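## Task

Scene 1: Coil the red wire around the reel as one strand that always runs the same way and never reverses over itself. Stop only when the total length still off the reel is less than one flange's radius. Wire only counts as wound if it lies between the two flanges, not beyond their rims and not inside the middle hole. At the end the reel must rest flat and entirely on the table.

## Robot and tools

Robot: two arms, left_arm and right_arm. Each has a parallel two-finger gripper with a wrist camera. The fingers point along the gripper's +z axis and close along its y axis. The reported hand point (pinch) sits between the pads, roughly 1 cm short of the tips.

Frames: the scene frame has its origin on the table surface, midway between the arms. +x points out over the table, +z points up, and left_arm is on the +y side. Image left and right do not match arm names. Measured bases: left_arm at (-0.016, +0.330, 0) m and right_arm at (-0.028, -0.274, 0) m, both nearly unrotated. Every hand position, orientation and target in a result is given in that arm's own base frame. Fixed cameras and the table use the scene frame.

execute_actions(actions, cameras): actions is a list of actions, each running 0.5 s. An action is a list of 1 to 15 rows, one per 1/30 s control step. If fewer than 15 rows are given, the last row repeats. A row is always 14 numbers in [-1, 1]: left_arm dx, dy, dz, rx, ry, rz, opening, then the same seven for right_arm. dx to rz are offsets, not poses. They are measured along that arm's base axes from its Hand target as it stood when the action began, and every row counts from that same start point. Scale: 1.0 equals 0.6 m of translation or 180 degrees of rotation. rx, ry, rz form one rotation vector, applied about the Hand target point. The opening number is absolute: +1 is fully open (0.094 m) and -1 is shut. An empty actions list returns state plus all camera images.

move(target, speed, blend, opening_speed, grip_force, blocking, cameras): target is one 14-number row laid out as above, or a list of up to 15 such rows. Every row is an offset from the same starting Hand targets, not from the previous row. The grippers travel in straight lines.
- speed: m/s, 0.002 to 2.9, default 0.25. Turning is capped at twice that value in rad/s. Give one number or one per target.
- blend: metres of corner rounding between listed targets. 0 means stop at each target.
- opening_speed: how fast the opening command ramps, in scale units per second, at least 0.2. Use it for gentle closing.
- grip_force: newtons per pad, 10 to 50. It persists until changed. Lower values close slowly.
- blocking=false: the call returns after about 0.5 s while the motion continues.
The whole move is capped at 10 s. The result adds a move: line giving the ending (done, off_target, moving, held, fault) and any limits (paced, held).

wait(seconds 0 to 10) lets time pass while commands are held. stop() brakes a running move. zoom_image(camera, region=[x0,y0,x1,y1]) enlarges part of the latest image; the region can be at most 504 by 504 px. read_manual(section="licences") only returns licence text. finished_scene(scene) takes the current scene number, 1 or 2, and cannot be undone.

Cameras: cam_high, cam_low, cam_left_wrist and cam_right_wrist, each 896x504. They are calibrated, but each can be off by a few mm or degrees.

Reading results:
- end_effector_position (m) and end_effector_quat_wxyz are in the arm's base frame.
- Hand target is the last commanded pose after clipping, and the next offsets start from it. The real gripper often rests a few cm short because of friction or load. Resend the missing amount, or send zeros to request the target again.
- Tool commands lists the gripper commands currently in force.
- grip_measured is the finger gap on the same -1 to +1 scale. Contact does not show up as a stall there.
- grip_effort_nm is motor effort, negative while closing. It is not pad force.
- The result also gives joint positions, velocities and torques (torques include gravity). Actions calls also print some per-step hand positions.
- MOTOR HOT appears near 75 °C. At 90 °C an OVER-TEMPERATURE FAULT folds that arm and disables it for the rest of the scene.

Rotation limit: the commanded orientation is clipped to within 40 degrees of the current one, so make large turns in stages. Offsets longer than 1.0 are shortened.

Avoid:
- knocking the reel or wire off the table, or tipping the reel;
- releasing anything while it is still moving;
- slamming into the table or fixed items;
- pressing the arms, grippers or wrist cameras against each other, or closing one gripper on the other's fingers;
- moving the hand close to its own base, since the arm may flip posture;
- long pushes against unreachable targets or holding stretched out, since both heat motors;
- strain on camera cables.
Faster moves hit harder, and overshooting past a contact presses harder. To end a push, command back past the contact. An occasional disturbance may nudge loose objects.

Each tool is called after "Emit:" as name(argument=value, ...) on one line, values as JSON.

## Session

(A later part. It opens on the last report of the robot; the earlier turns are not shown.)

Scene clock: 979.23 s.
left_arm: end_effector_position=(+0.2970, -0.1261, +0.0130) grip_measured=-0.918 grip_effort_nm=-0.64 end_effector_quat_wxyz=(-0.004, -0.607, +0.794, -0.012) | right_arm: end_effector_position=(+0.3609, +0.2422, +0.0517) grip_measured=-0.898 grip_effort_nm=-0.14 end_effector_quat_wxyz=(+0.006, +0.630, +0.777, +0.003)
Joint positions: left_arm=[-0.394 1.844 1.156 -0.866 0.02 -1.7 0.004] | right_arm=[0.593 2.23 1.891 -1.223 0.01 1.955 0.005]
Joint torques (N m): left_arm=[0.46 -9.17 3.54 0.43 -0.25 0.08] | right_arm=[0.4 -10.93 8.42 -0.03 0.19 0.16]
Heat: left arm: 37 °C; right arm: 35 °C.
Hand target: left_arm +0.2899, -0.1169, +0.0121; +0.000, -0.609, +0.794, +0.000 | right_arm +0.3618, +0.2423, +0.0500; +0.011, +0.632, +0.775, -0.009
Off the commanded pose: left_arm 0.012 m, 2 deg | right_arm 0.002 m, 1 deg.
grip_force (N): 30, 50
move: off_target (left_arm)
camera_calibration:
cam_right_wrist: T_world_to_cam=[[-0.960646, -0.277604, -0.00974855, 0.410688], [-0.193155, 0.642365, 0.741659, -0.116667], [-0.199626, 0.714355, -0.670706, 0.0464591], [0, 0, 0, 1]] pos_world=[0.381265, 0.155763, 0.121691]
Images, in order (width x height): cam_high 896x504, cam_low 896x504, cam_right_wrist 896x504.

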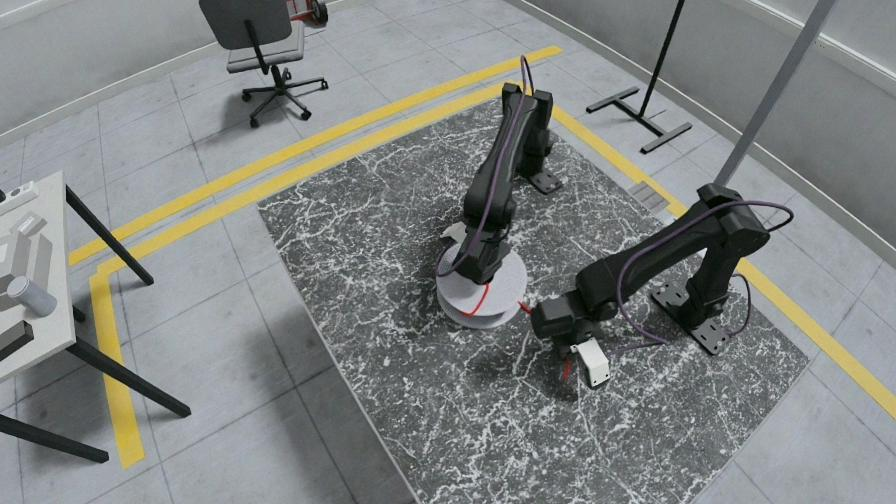

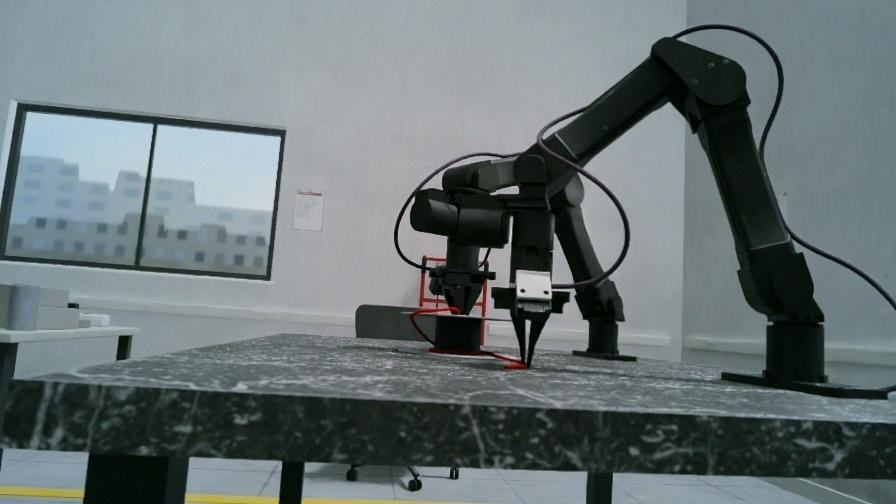

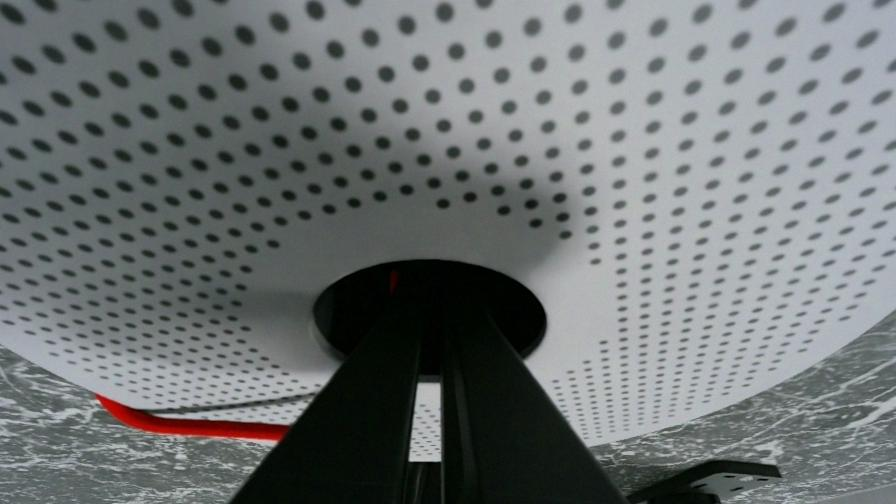

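Emit:
move(target=[[0, 0, 0, 0, 0, 0.0, -1, 0, 0, 0, 0, 0, 0, -0.06], [0, 0, 0, 0, 0, 0.0, -0.76, 0, 0, 0, 0, 0, 0, -0.06], [0, 0, 0, 0, 0, 0.0, -0.76, 0, 0, 0, 0, 0, 0.3, -0.06]], opening_speed=0.6, speed=0.2, cameras=["all"])

Emit:
zoom_image(camera="cam_low", region=[380, 280, 620, 400])

Emit:
zoom_image(camera="cam_high", region=[420, 240, 640, 420])

Scene clock: 991.70 s.
left_arm: end_effector_position=(+0.2970, -0.1261, +0.0130) grip_measured=-0.762 grip_effort_nm=0.15 end_effector_quat_wxyz=(-0.004, -0.607, +0.794, -0.012) | right_arm: end_effector_position=(+0.3639, +0.2431, +0.0641) grip_measured=-0.089 grip_effort_nm=1.25 end_effector_quat_wxyz=(+0.014, +0.229, +0.973, +0.004)
Joint positions: left_arm=[-0.394 1.844 1.156 -0.866 0.02 -1.7 0.011] | right_arm=[0.593 2.22 1.922 -1.248 0.015 1.056 0.043]
Joint torques (N m): left_arm=[0.47 -9.13 3.49 0.43 -0.25 0.07] | right_arm=[0.28 -12.19 3.14 0.72 0.13 -0.4]
Heat: left arm: 38 °C; right arm: 35 °C.
Hand target: left_arm +0.2899, -0.1169, +0.0121; +0.000, -0.609, +0.793, +0.000 | right_arm +0.3619, +0.2423, +0.0499; +0.014, +0.211, +0.977, -0.003
Off the commanded pose: left_arm 0.012 m, 2 deg | right_arm 0.014 m, 2 deg.
grip_force (N): 30, 50
move: off_target (left_arm, right_arm); target 2's new opening was sent with left_arm's hand 0.012 m and 2 deg from that target
camera_calibration:
cam_left_wrist: T_world_to_cam=[[0.98024, -0.197293, 0.0143428, -0.320035], [-0.136336, -0.621279, 0.771638, -0.0398878], [-0.143328, -0.758345, -0.6359, 0.0648312], [0, 0, 0, 1]] pos_world=[0.317565, -0.0387579, 0.0765953]
cam_right_wrist: T_world_to_cam=[[-0.379865, -0.924965, -0.011906, 0.360008], [-0.637287, 0.252349, 0.728138, 0.131381], [-0.670498, 0.284182, -0.685327, 0.33159], [0, 0, 0, 1]] pos_world=[0.442813, 0.205609, 0.135871]

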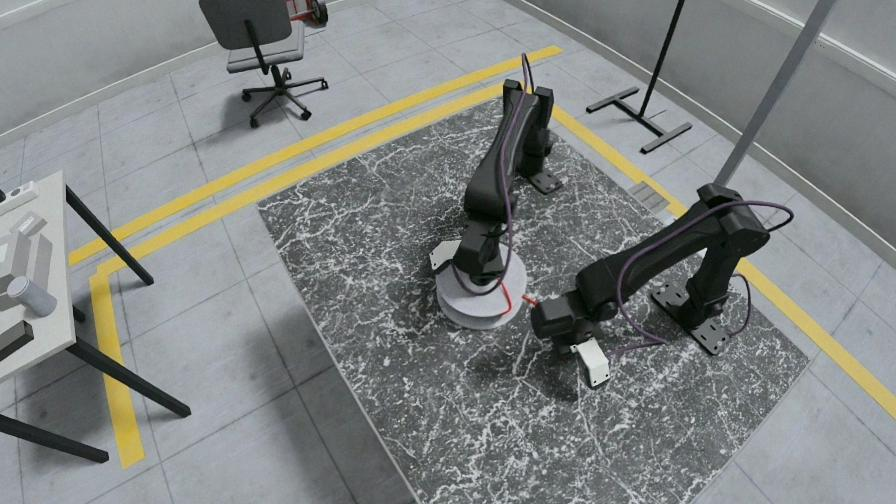

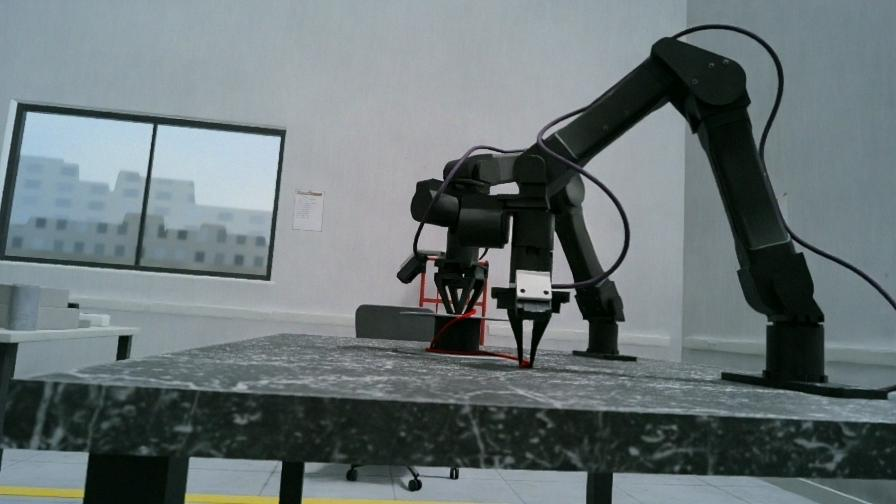

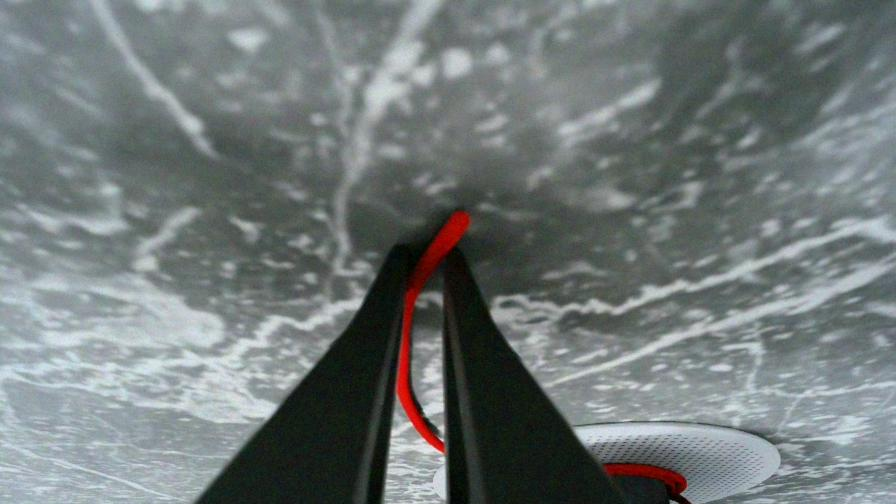

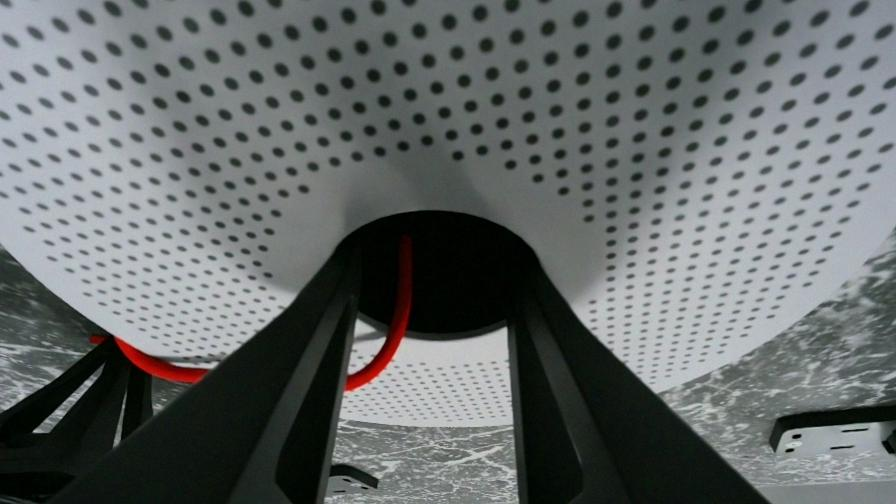

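Scaled by 2.100 from the camera's 896x504 image, which has a finer 1280x720 frame.

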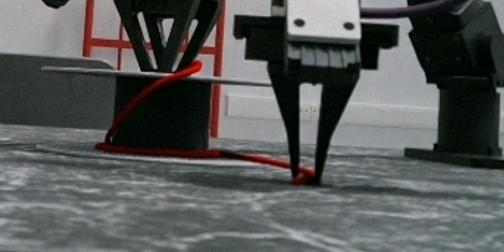

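Scaled by 2.291 from the camera's 896x504 image, which has a finer 1280x720 frame.

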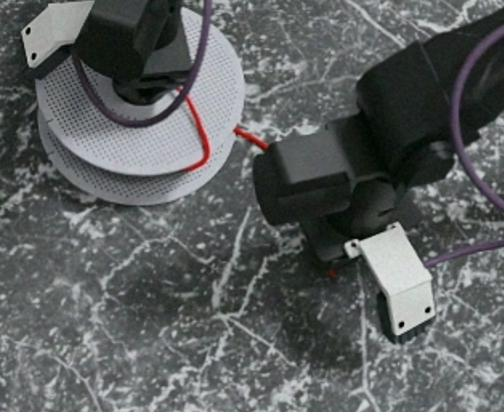

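Emit:
move(target=[[0, 0, 0, 0, 0, 0, -1, 0, 0, 0, 0, 0, 0, -0.05], [0.002, -0.08, 0, 0, 0, 0.0, -1, 0, 0, 0, 0, 0, 0.389, -0.05]], speed=0.15, cameras=["all"])

Emit:
zoom_image(camera="cam_low", region=[380, 280, 620, 400])

Emit:
zoom_image(camera="cam_high", region=[420, 240, 640, 420])

Scene clock: 1007.67 s.
left_arm: end_effector_position=(+0.2912, -0.1667, +0.0135) grip_measured=-0.918 grip_effort_nm=-0.64 end_effector_quat_wxyz=(-0.003, -0.606, +0.795, -0.017) | right_arm: end_effector_position=(+0.3667, +0.2472, +0.0648) grip_measured=-0.083 grip_effort_nm=1.25 end_effector_quat_wxyz=(+0.028, -0.373, +0.927, +0.006)
Joint positions: left_arm=[-0.513 1.878 1.203 -0.867 0.019 -1.816 0.004] | right_arm=[0.591 2.205 1.901 -1.21 0 -0.174 0.043]
Joint torques (N m): left_arm=[-0.53 -6.63 8.12 0.18 -0.25 -0.05] | right_arm=[-0.54 -12.3 3.02 0.61 -0.03 -0.43]
Heat: left arm: 37 °C; right arm: 34 °C.
Hand target: left_arm +0.2911, -0.1649, +0.0121; +0.000, -0.609, +0.793, +0.000 | right_arm +0.3618, +0.2424, +0.0501; +0.013, -0.388, +0.922, +0.006
Off the commanded pose: left_arm 0.002 m, 2 deg | right_arm 0.016 m, 2 deg.
grip_force (N): 30, 50
move: off_target (right_arm)
camera_calibration:
cam_left_wrist: T_world_to_cam=[[0.979625, -0.199459, 0.0234739, -0.322798], [-0.144034, -0.616291, 0.774235, -0.0632319], [-0.139961, -0.761841, -0.632462, 0.0318806], [0, 0, 0, 1]] pos_world=[0.311576, -0.0790662, 0.076697]
cam_right_wrist: T_world_to_cam=[[0.743213, -0.668885, 0.0150982, -0.111985], [-0.480126, -0.517491, 0.708296, 0.265602], [-0.465955, -0.533663, -0.705754, 0.461349], [0, 0, 0, 1]] pos_world=[0.425719, 0.308746, 0.139165]

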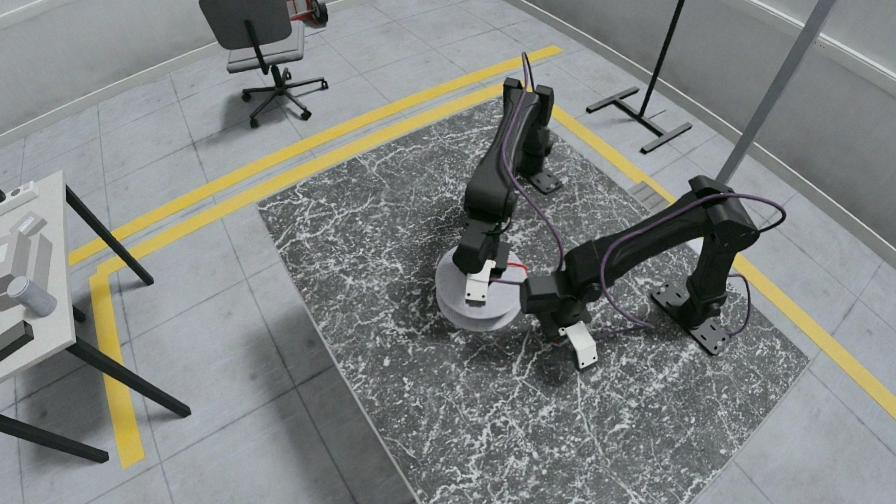

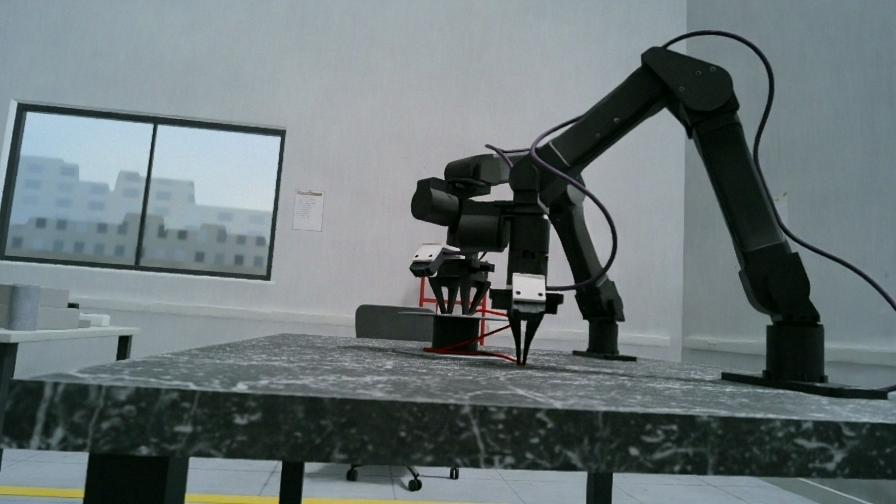

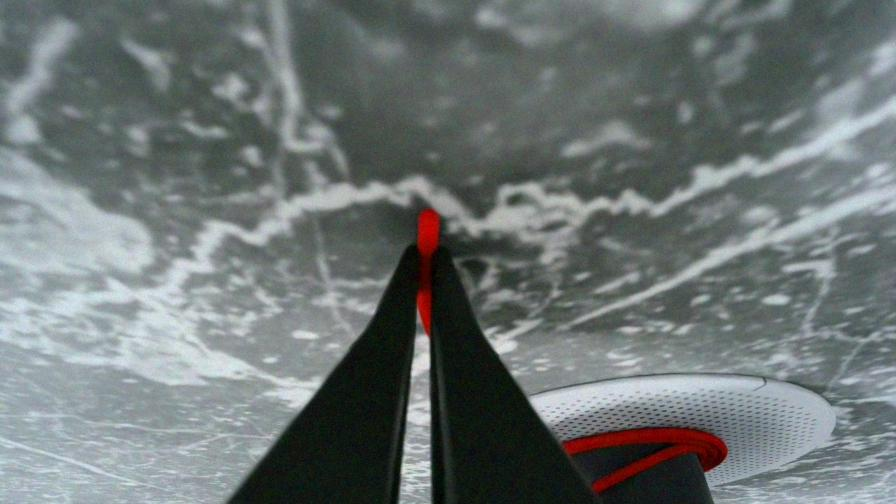

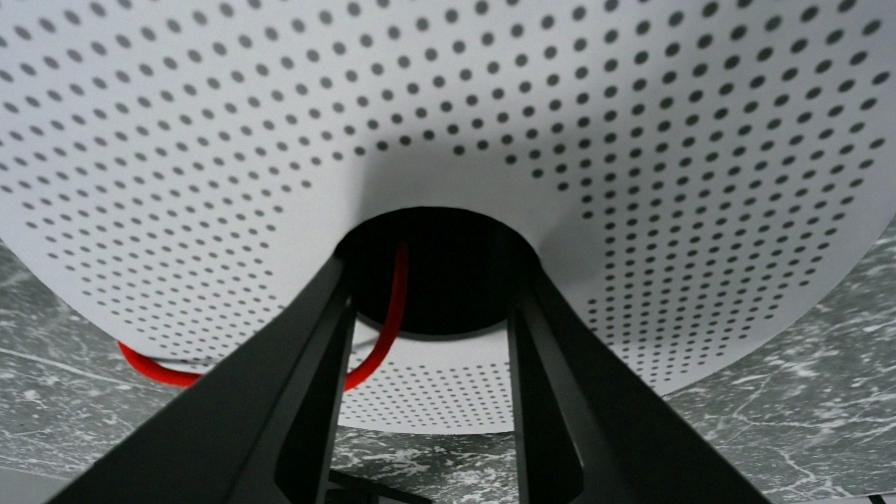

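Scaled by 2.100 from the camera's 896x504 image, which has a finer 1280x720 frame.

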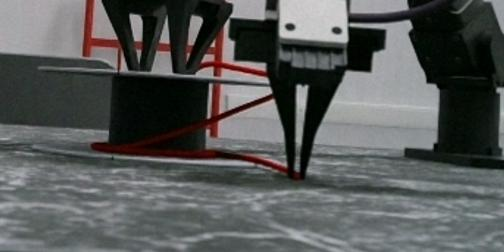

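Scaled by 2.291 from the camera's 896x504 image, which has a finer 1280x720 frame.

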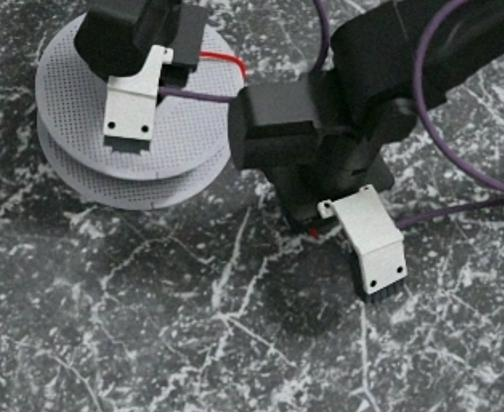

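Emit:
move(target=[[0, 0, 0, 0, 0, 0.0, -1, 0.008, 0.008, 0.0, 0, 0, 0, -0.9], [0, 0, 0, 0, 0, 0.0, -1, 0.008, 0.008, 0.0, 0, 0, -0.4, -0.9], [0, 0, 0, 0, 0, 0.0, -1, 0.008, 0.008, 0.0, 0, 0, -0.715, -0.9], [0, 0, 0, 0, 0, 0.0, -1, 0.008, 0.008, 0.0, 0, 0, -0.715, -0.05]], speed=0.3, cameras=["cam_right_wrist", "cam_low", "cam_high"])

Emit:
zoom_image(camera="cam_low", region=[380, 280, 620, 400])

Scene clock: 1022.47 s.
left_arm: end_effector_position=(+0.2912, -0.1667, +0.0135) grip_measured=-0.918 grip_effort_nm=-0.63 end_effector_quat_wxyz=(-0.003, -0.606, +0.795, -0.017) | right_arm: end_effector_position=(+0.3741, +0.2486, +0.0627) grip_measured=-0.165 grip_effort_nm=1.25 end_effector_quat_wxyz=(+0.018, +0.664, +0.747, +0.016)
Joint positions: left_arm=[-0.513 1.878 1.203 -0.867 0.019 -1.816 0.004] | right_arm=[0.595 2.258 1.98 -1.253 0.028 2.047 0.039]
Joint torques (N m): left_arm=[-0.5 -6.61 8.09 0.2 -0.25 -0.08] | right_arm=[0.39 -10.59 6.26 0 0.01 0.03]
Heat: left arm: 36 °C; right arm: 35 °C.
Hand target: left_arm +0.2911, -0.1649, +0.0121; +0.000, -0.609, +0.793, +0.000 | right_arm +0.3666, +0.2471, +0.0500; +0.011, +0.663, +0.749, -0.009
Off the commanded pose: left_arm 0.002 m, 2 deg | right_arm 0.015 m, 3 deg.
grip_force (N): 30, 50
move: off_target (right_arm)
camera_calibration:
cam_right_wrist: T_world_to_cam=[[-0.980671, -0.190322, -0.0454021, 0.41313], [-0.161223, 0.654525, 0.73865, -0.141247], [-0.110865, 0.731693, -0.672558, 0.0145259], [0, 0, 0, 1]] pos_world=[0.383983, 0.160449, 0.132858]
Images, in order (width x height): cam_high 896x504, cam_low 896x504, cam_right_wrist 896x504.

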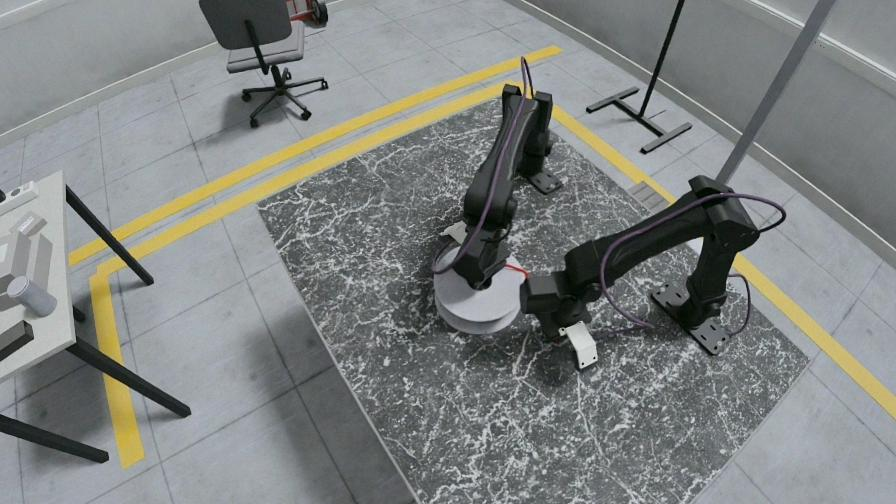

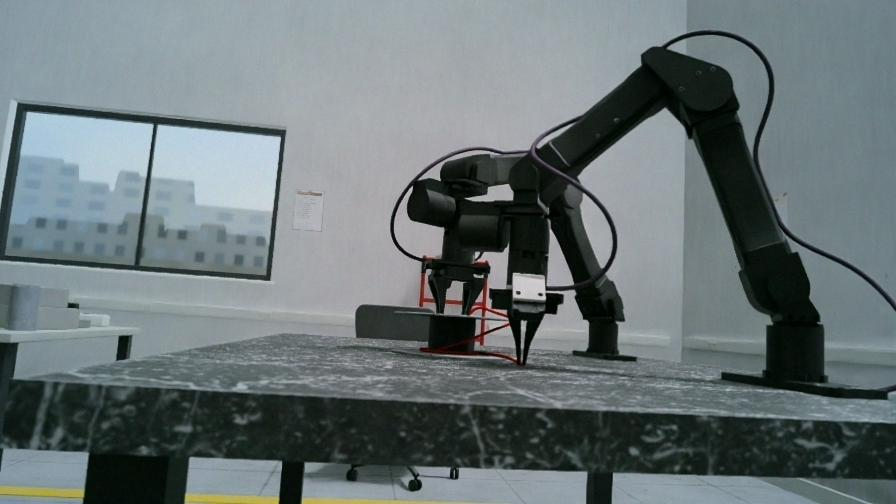

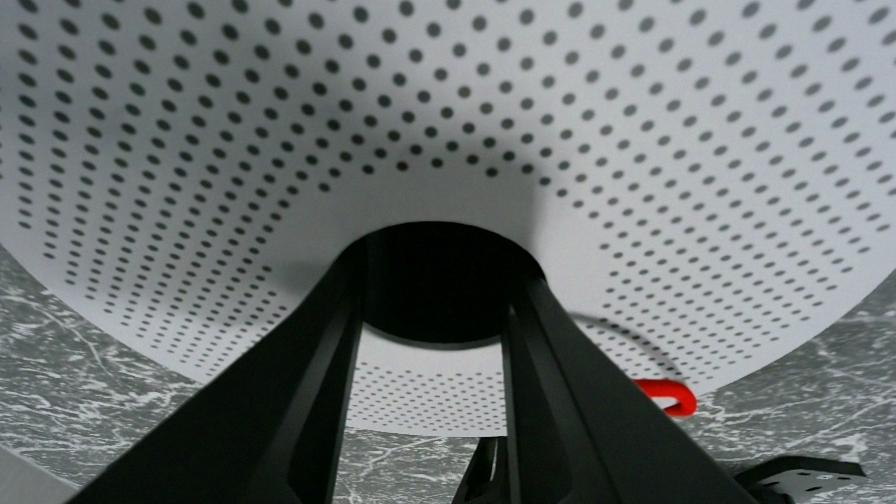

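Scaled by 2.100 from the camera's 896x504 image, which has a finer 1280x720 frame.

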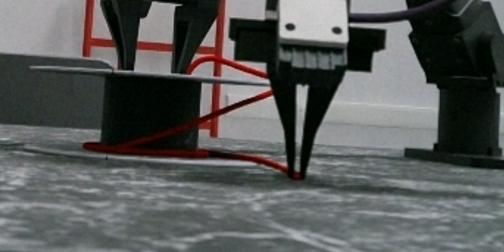

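Emit:
move(target=[[0.007, -0.055, 0, 0, 0, 0.0, -1, 0, 0, 0, 0, 0, 0.25, -0.05], [0.015, -0.11, 0, 0, 0, 0.0, -1, 0, 0, 0, 0, 0, 0.5, -0.05]], speed=0.12, blend=[0.02, 0], cameras=["all"])

Emit:
zoom_image(camera="cam_low", region=[380, 280, 620, 400])

Emit:
zoom_image(camera="cam_high", region=[420, 240, 640, 420])

Scene clock: 1034.53 s.
left_arm: end_effector_position=(+0.2999, -0.2200, +0.0145) grip_measured=-0.918 grip_effort_nm=-0.63 end_effector_quat_wxyz=(-0.006, -0.606, +0.795, -0.023) | right_arm: end_effector_position=(+0.3741, +0.2534, +0.0616) grip_measured=-0.165 grip_effort_nm=1.25 end_effector_quat_wxyz=(+0.023, +0.121, +0.992, +0.016)
Joint positions: left_arm=[-0.623 1.992 1.367 -0.904 0.025 -1.926 0.004] | right_arm=[0.595 2.25 1.962 -1.226 0.006 0.838 0.039]
Joint torques (N m): left_arm=[-0.06 -9.24 5.94 0.48 -0.11 0.03] | right_arm=[0.16 -13.09 3.25 0.39 0.15 -0.37]
Heat: left arm: 36 °C; right arm: 34 °C.
Hand target: left_arm +0.2986, -0.2177, +0.0144; -0.004, -0.606, +0.795, -0.018 (not the last commanded pose) | right_arm +0.3666, +0.2471, +0.0500; +0.014, +0.104, +0.994, -0.001 (not the last commanded pose)
Off the commanded pose: left_arm 0.011 m, 3 deg | right_arm 0.015 m, 21 deg.
grip_force (N): 30, 50
move: held (left_arm; a check stopped the path), off_target (right_arm; braked when a check withheld steps of left_arm); path passed 1 of 2 targets; limits=held
pose unreachable (left arm): on one or more control steps of this call, first in action 0 (counted from 0), this arm could not follow its commanded pose, so it was not sent that pose on those steps. It may still have moved: this result reports where it is.
cause: moving toward the commanded pose would bring a part of the arm too close to another arm (this arm's wrist (the part past joint 4) and the right arm's gripper housing, along the way the arms are being sent, or toward where that arm still pushes).
camera_calibration:
cam_left_wrist: T_world_to_cam=[[0.979257, -0.200469, 0.0294566, -0.342152], [-0.147444, -0.6053, 0.782223, -0.0922436], [-0.138982, -0.77034, -0.622302, -0.00917182], [0, 0, 0, 1]] pos_world=[0.320179, -0.131491, 0.076526]
cam_right_wrist: T_world_to_cam=[[-0.167634, -0.985276, -0.0336059, 0.310682], [-0.692818, 0.0934876, 0.715027, 0.198994], [-0.701357, 0.143146, -0.698289, 0.381905], [0, 0, 0, 1]] pos_world=[0.4578, 0.232836, 0.134835]

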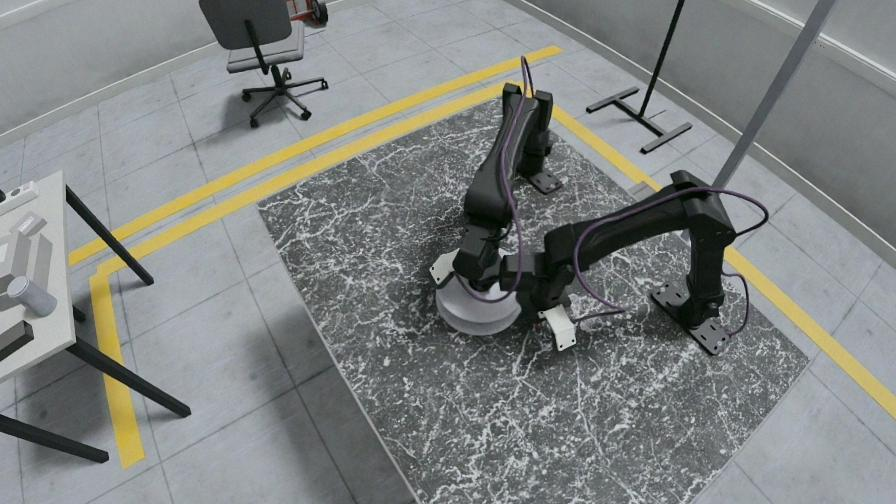

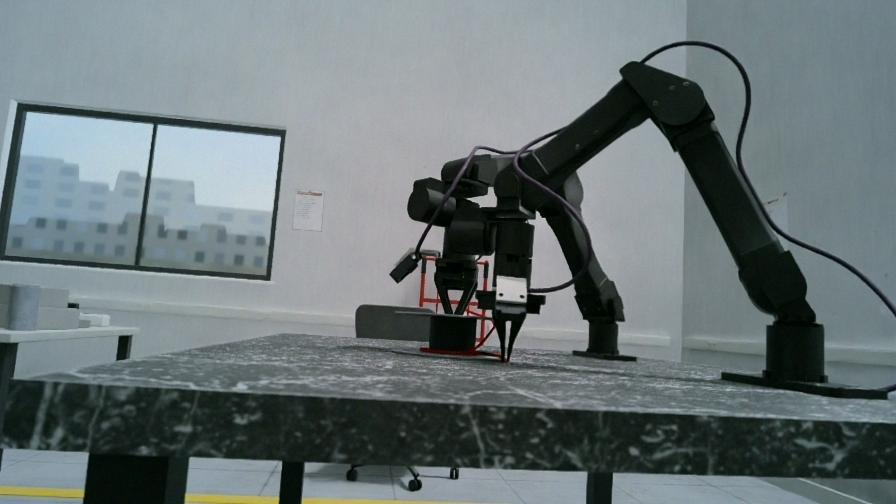

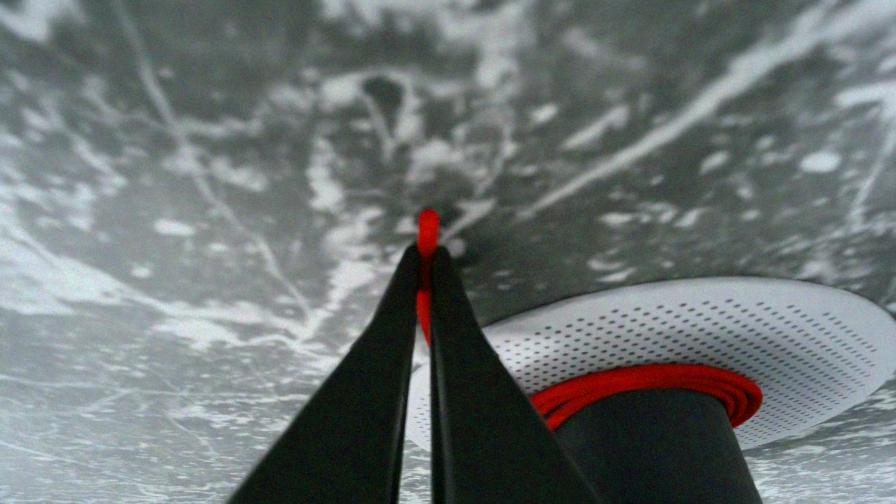

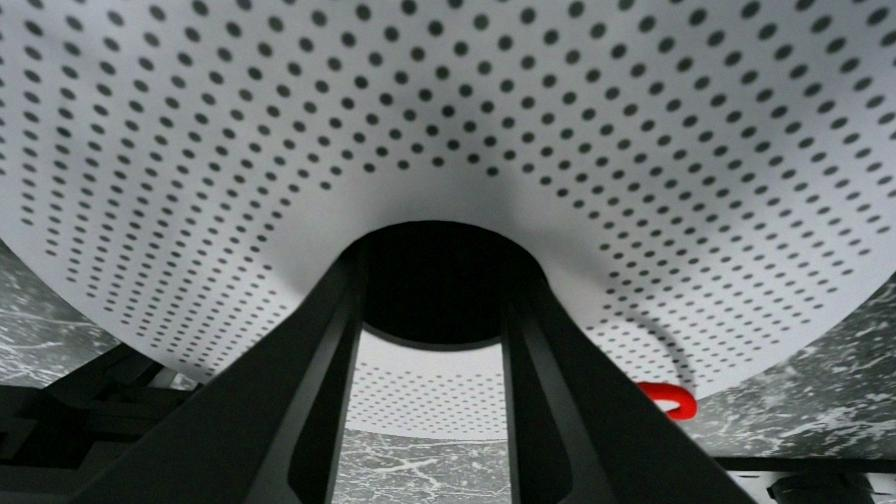

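Scaled by 2.100 from the camera's 896x504 image, which has a finer 1280x720 frame.

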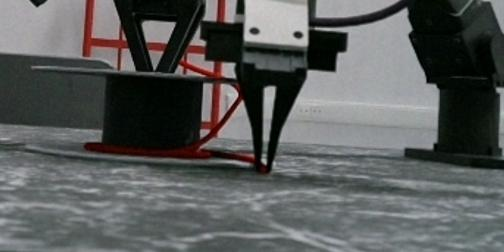

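Scaled by 2.291 from the camera's 896x504 image, which has a finer 1280x720 frame.

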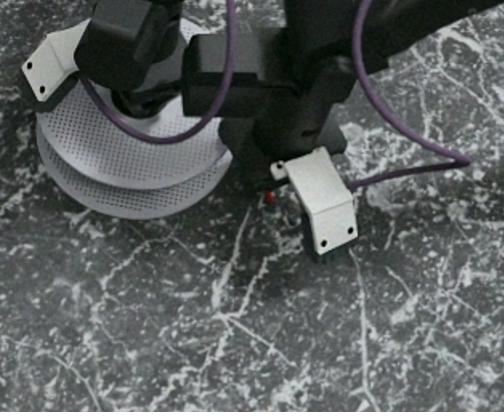

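Emit:
move(target=[[0, 0, 0, 0, 0, 0.0, -1, 0.0125, 0.0105, 0.015, 0, 0, 0, -0.9], [0, 0, 0, 0, 0, 0.0, -1, 0.0125, 0.0105, 0.09, 0, 0, 0, -0.9], [0, 0, 0, 0, 0, 0.0, -1, 0.0, -0.1, 0.22, 0, 0, 0, -0.9]], speed=0.15, cameras=["all"])

Emit:
zoom_image(camera="cam_low", region=[380, 280, 620, 400])

Emit:
zoom_image(camera="cam_high", region=[420, 240, 640, 420])

Scene clock: 1086.57 s.
left_arm: end_effector_position=(+0.3000, -0.2200, +0.0146) grip_measured=-0.918 grip_effort_nm=-0.64 end_effector_quat_wxyz=(-0.006, -0.606, +0.795, -0.024) | right_arm: end_effector_position=(+0.3713, +0.2513, +0.0627) grip_measured=-0.898 grip_effort_nm=-0.14 end_effector_quat_wxyz=(+0.012, +0.112, +0.994, +0.006)
Joint positions: left_arm=[-0.623 1.992 1.367 -0.904 0.025 -1.926 0.004] | right_arm=[0.595 2.271 2.001 -1.276 0.007 0.819 0.005]
Joint torques (N m): left_arm=[-0.05 -9.22 5.9 0.46 -0.11 0.04] | right_arm=[-0.05 -13.42 5.97 0.24 0.04 0.02]
Heat: left arm: 34 °C; right arm: 33 °C.
Hand target: left_arm +0.2987, -0.2177, +0.0144; -0.004, -0.606, +0.795, -0.018 | right_arm +0.3713, +0.2513, +0.0625; +0.012, +0.112, +0.994, +0.006 (not the last commanded pose)
Off the commanded pose: left_arm 0.003 m, 1 deg | right_arm 0.136 m, 1 deg.
grip_force (N): 30, 50
move: held (right_arm; a check stopped the path); path passed 1 of 3 targets; limits=held
pose unreachable (right arm): on one or more control steps of this call, first in action 0 (counted from 0), this arm could not follow its commanded pose, so it was not sent that pose on those steps. It may still have moved: this result reports where it is.
cause: moving toward the commanded pose would bring a part of the arm too close to another arm (this arm's gripper housing and the left arm's wrist (the part past joint 4), at the place that arm is still heading or pushing toward).
camera_calibration:
cam_left_wrist: T_world_to_cam=[[0.979244, -0.200476, 0.0298487, -0.342179], [-0.147727, -0.605107, 0.782318, -0.0921353], [-0.138774, -0.77049, -0.622163, -0.00926877], [0, 0, 0, 1]] pos_world=[0.32018, -0.131492, 0.0765261]
cam_right_wrist: T_world_to_cam=[[-0.14985, -0.988648, -0.0109254, 0.300956], [-0.676436, 0.0944561, 0.730419, 0.189156], [-0.721095, 0.116844, -0.682912, 0.393974], [0, 0, 0, 1]] pos_world=[0.457143, 0.23364, 0.134175]

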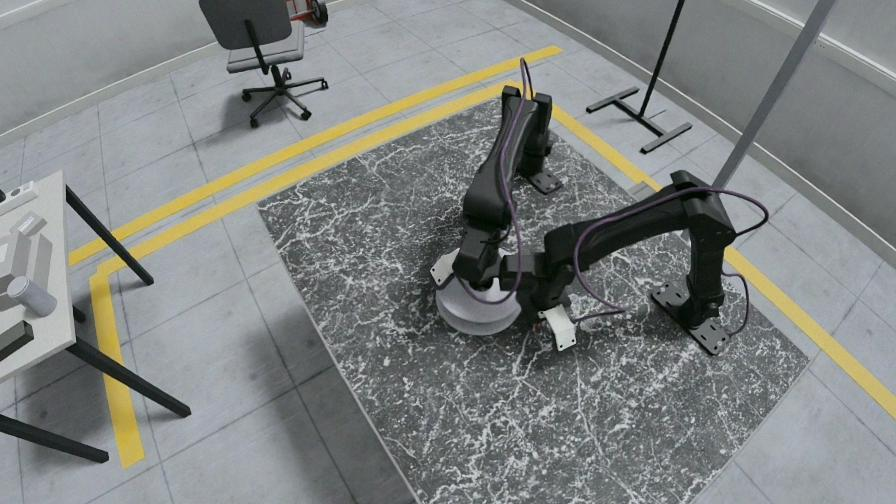

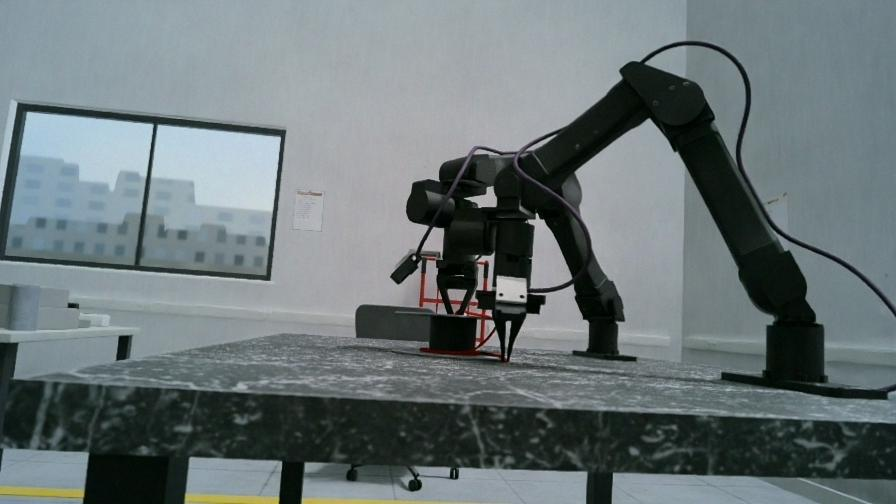

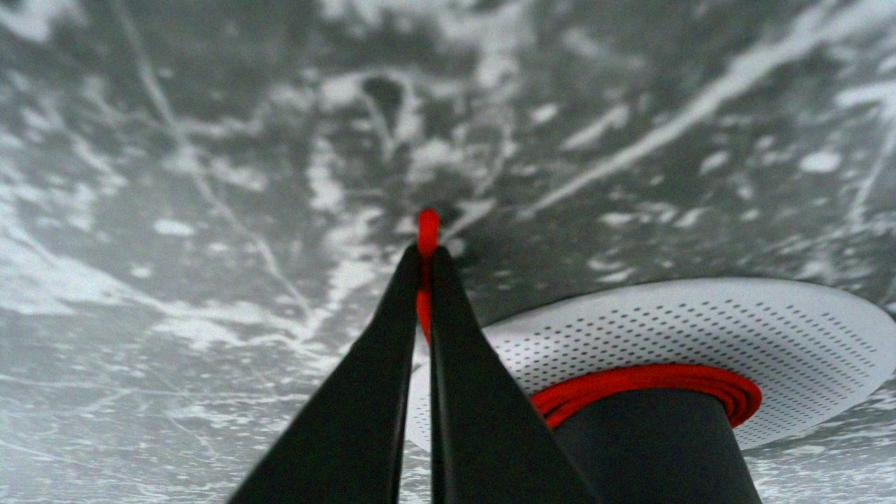

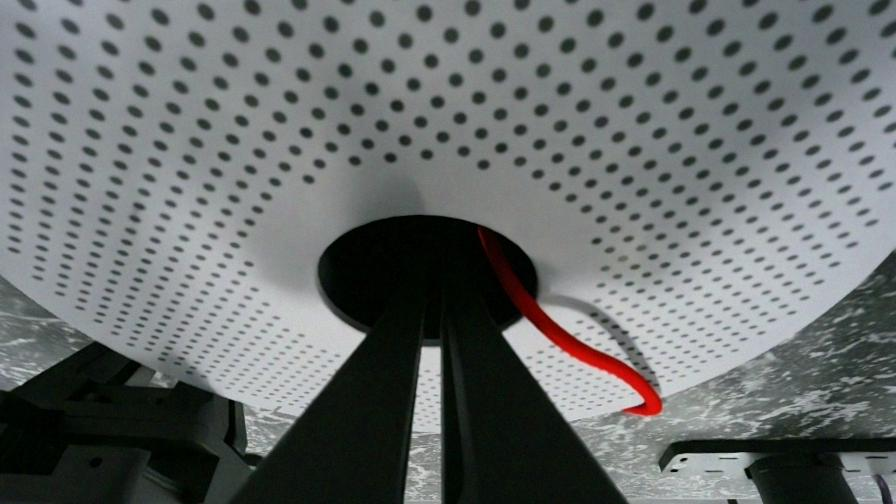

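Scaled by 2.100 from the camera's 896x504 image, which has a finer 1280x720 frame.

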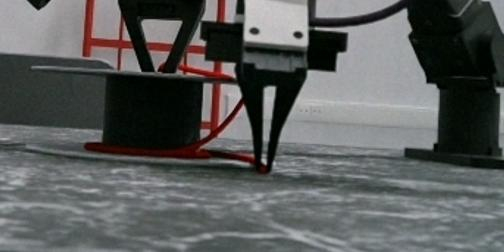

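Scaled by 2.291 from the camera's 896x504 image, which has a finer 1280x720 frame.

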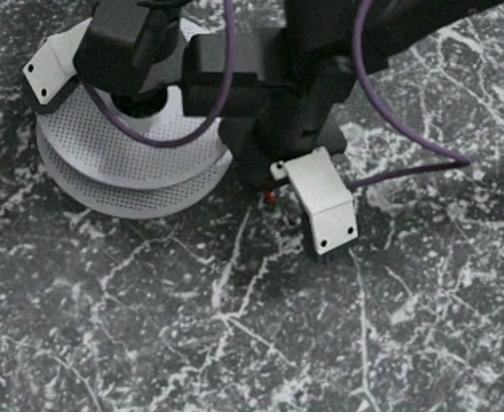

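Emit:
move(target=[[0, 0, 0, 0, 0, 0.0, -0.5, 0, 0, 0, 0, 0, 0, -0.9], [-0.01, 0.15, 0.0, 0, 0, 0.0, -0.5, 0, 0, 0, 0, 0, 0, -0.9]], speed=0.15, cameras=["all"])

Emit:
zoom_image(camera="cam_low", region=[380, 280, 620, 400])

Emit:
zoom_image(camera="cam_high", region=[420, 240, 640, 420])

Scene clock: 1097.43 s.
left_arm: end_effector_position=(+0.2966, -0.1311, +0.0132) grip_measured=-0.502 grip_effort_nm=0.14 end_effector_quat_wxyz=(-0.008, -0.607, +0.794, -0.018) | right_arm: end_effector_position=(+0.3713, +0.2513, +0.0627) grip_measured=-0.898 grip_effort_nm=-0.14 end_effector_quat_wxyz=(+0.012, +0.112, +0.994, +0.006)
Joint positions: left_arm=[-0.402 1.844 1.156 -0.86 0.032 -1.708 0.023] | right_arm=[0.595 2.271 2.001 -1.276 0.007 0.819 0.005]
Joint torques (N m): left_arm=[0.08 -9.48 3.77 0.6 -0.11 0.03] | right_arm=[-0.21 -13.48 5.94 0.3 -0.01 0.03]
Heat: left arm: 34 °C; right arm: 33 °C.
Hand target: left_arm +0.2926, -0.1278, +0.0144; -0.005, -0.606, +0.795, -0.018 | right_arm +0.3713, +0.2513, +0.0625; +0.012, +0.112, +0.994, +0.006
Off the commanded pose: left_arm 0.005 m, 0 deg | right_arm 0.000 m, 0 deg.
grip_force (N): 30, 50
move: done
camera_calibration:
cam_left_wrist: T_world_to_cam=[[0.980258, -0.196917, 0.0178388, -0.320698], [-0.13692, -0.610953, 0.779737, -0.0416651], [-0.142645, -0.766786, -0.625853, 0.0596277], [0, 0, 0, 1]] pos_world=[0.317168, -0.0428847, 0.0755269]
cam_right_wrist: T_world_to_cam=[[-0.14985, -0.988648, -0.0109254, 0.300956], [-0.676436, 0.0944561, 0.730419, 0.189156], [-0.721095, 0.116844, -0.682912, 0.393974], [0, 0, 0, 1]] pos_world=[0.457143, 0.23364, 0.134175]

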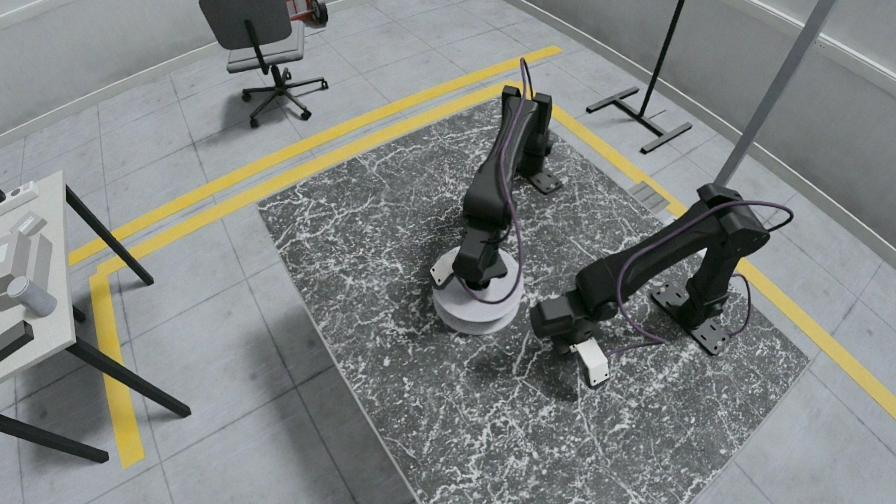

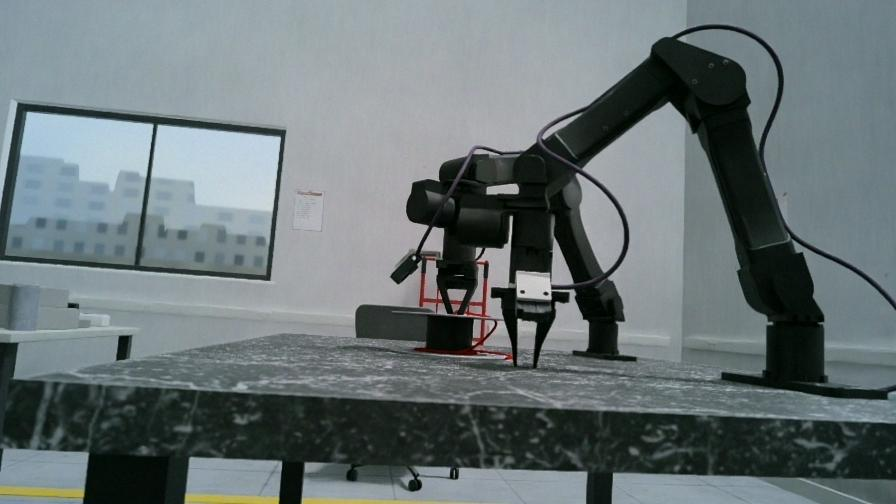

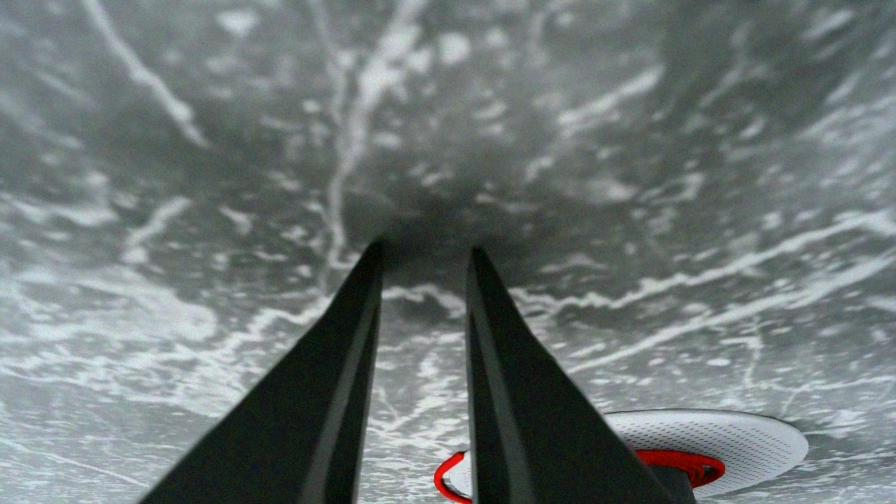

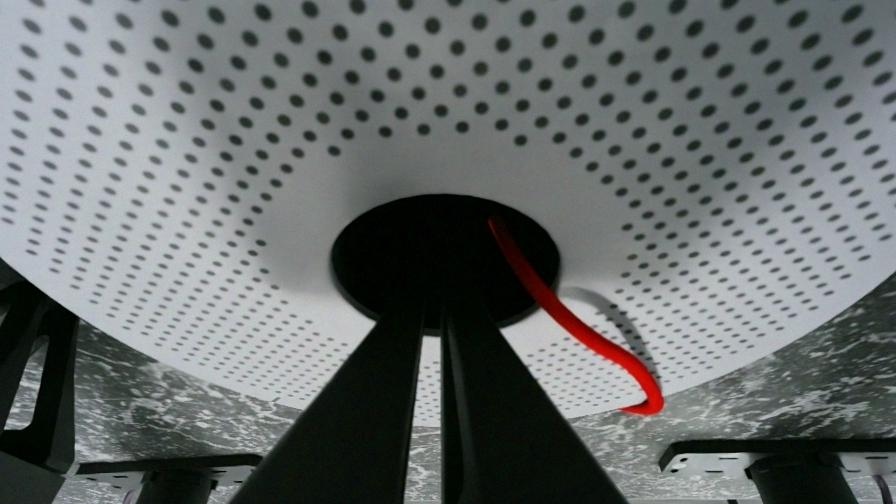

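Scaled by 2.100 from the camera's 896x504 image, which has a finer 1280x720 frame.

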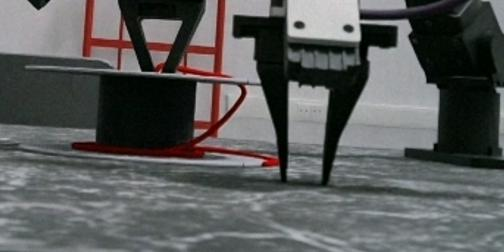

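Scaled by 2.291 from the camera's 896x504 image, which has a finer 1280x720 frame.

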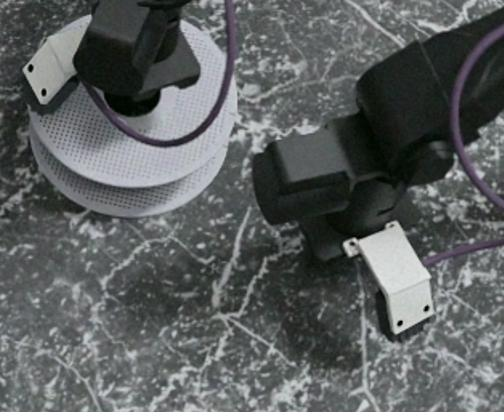

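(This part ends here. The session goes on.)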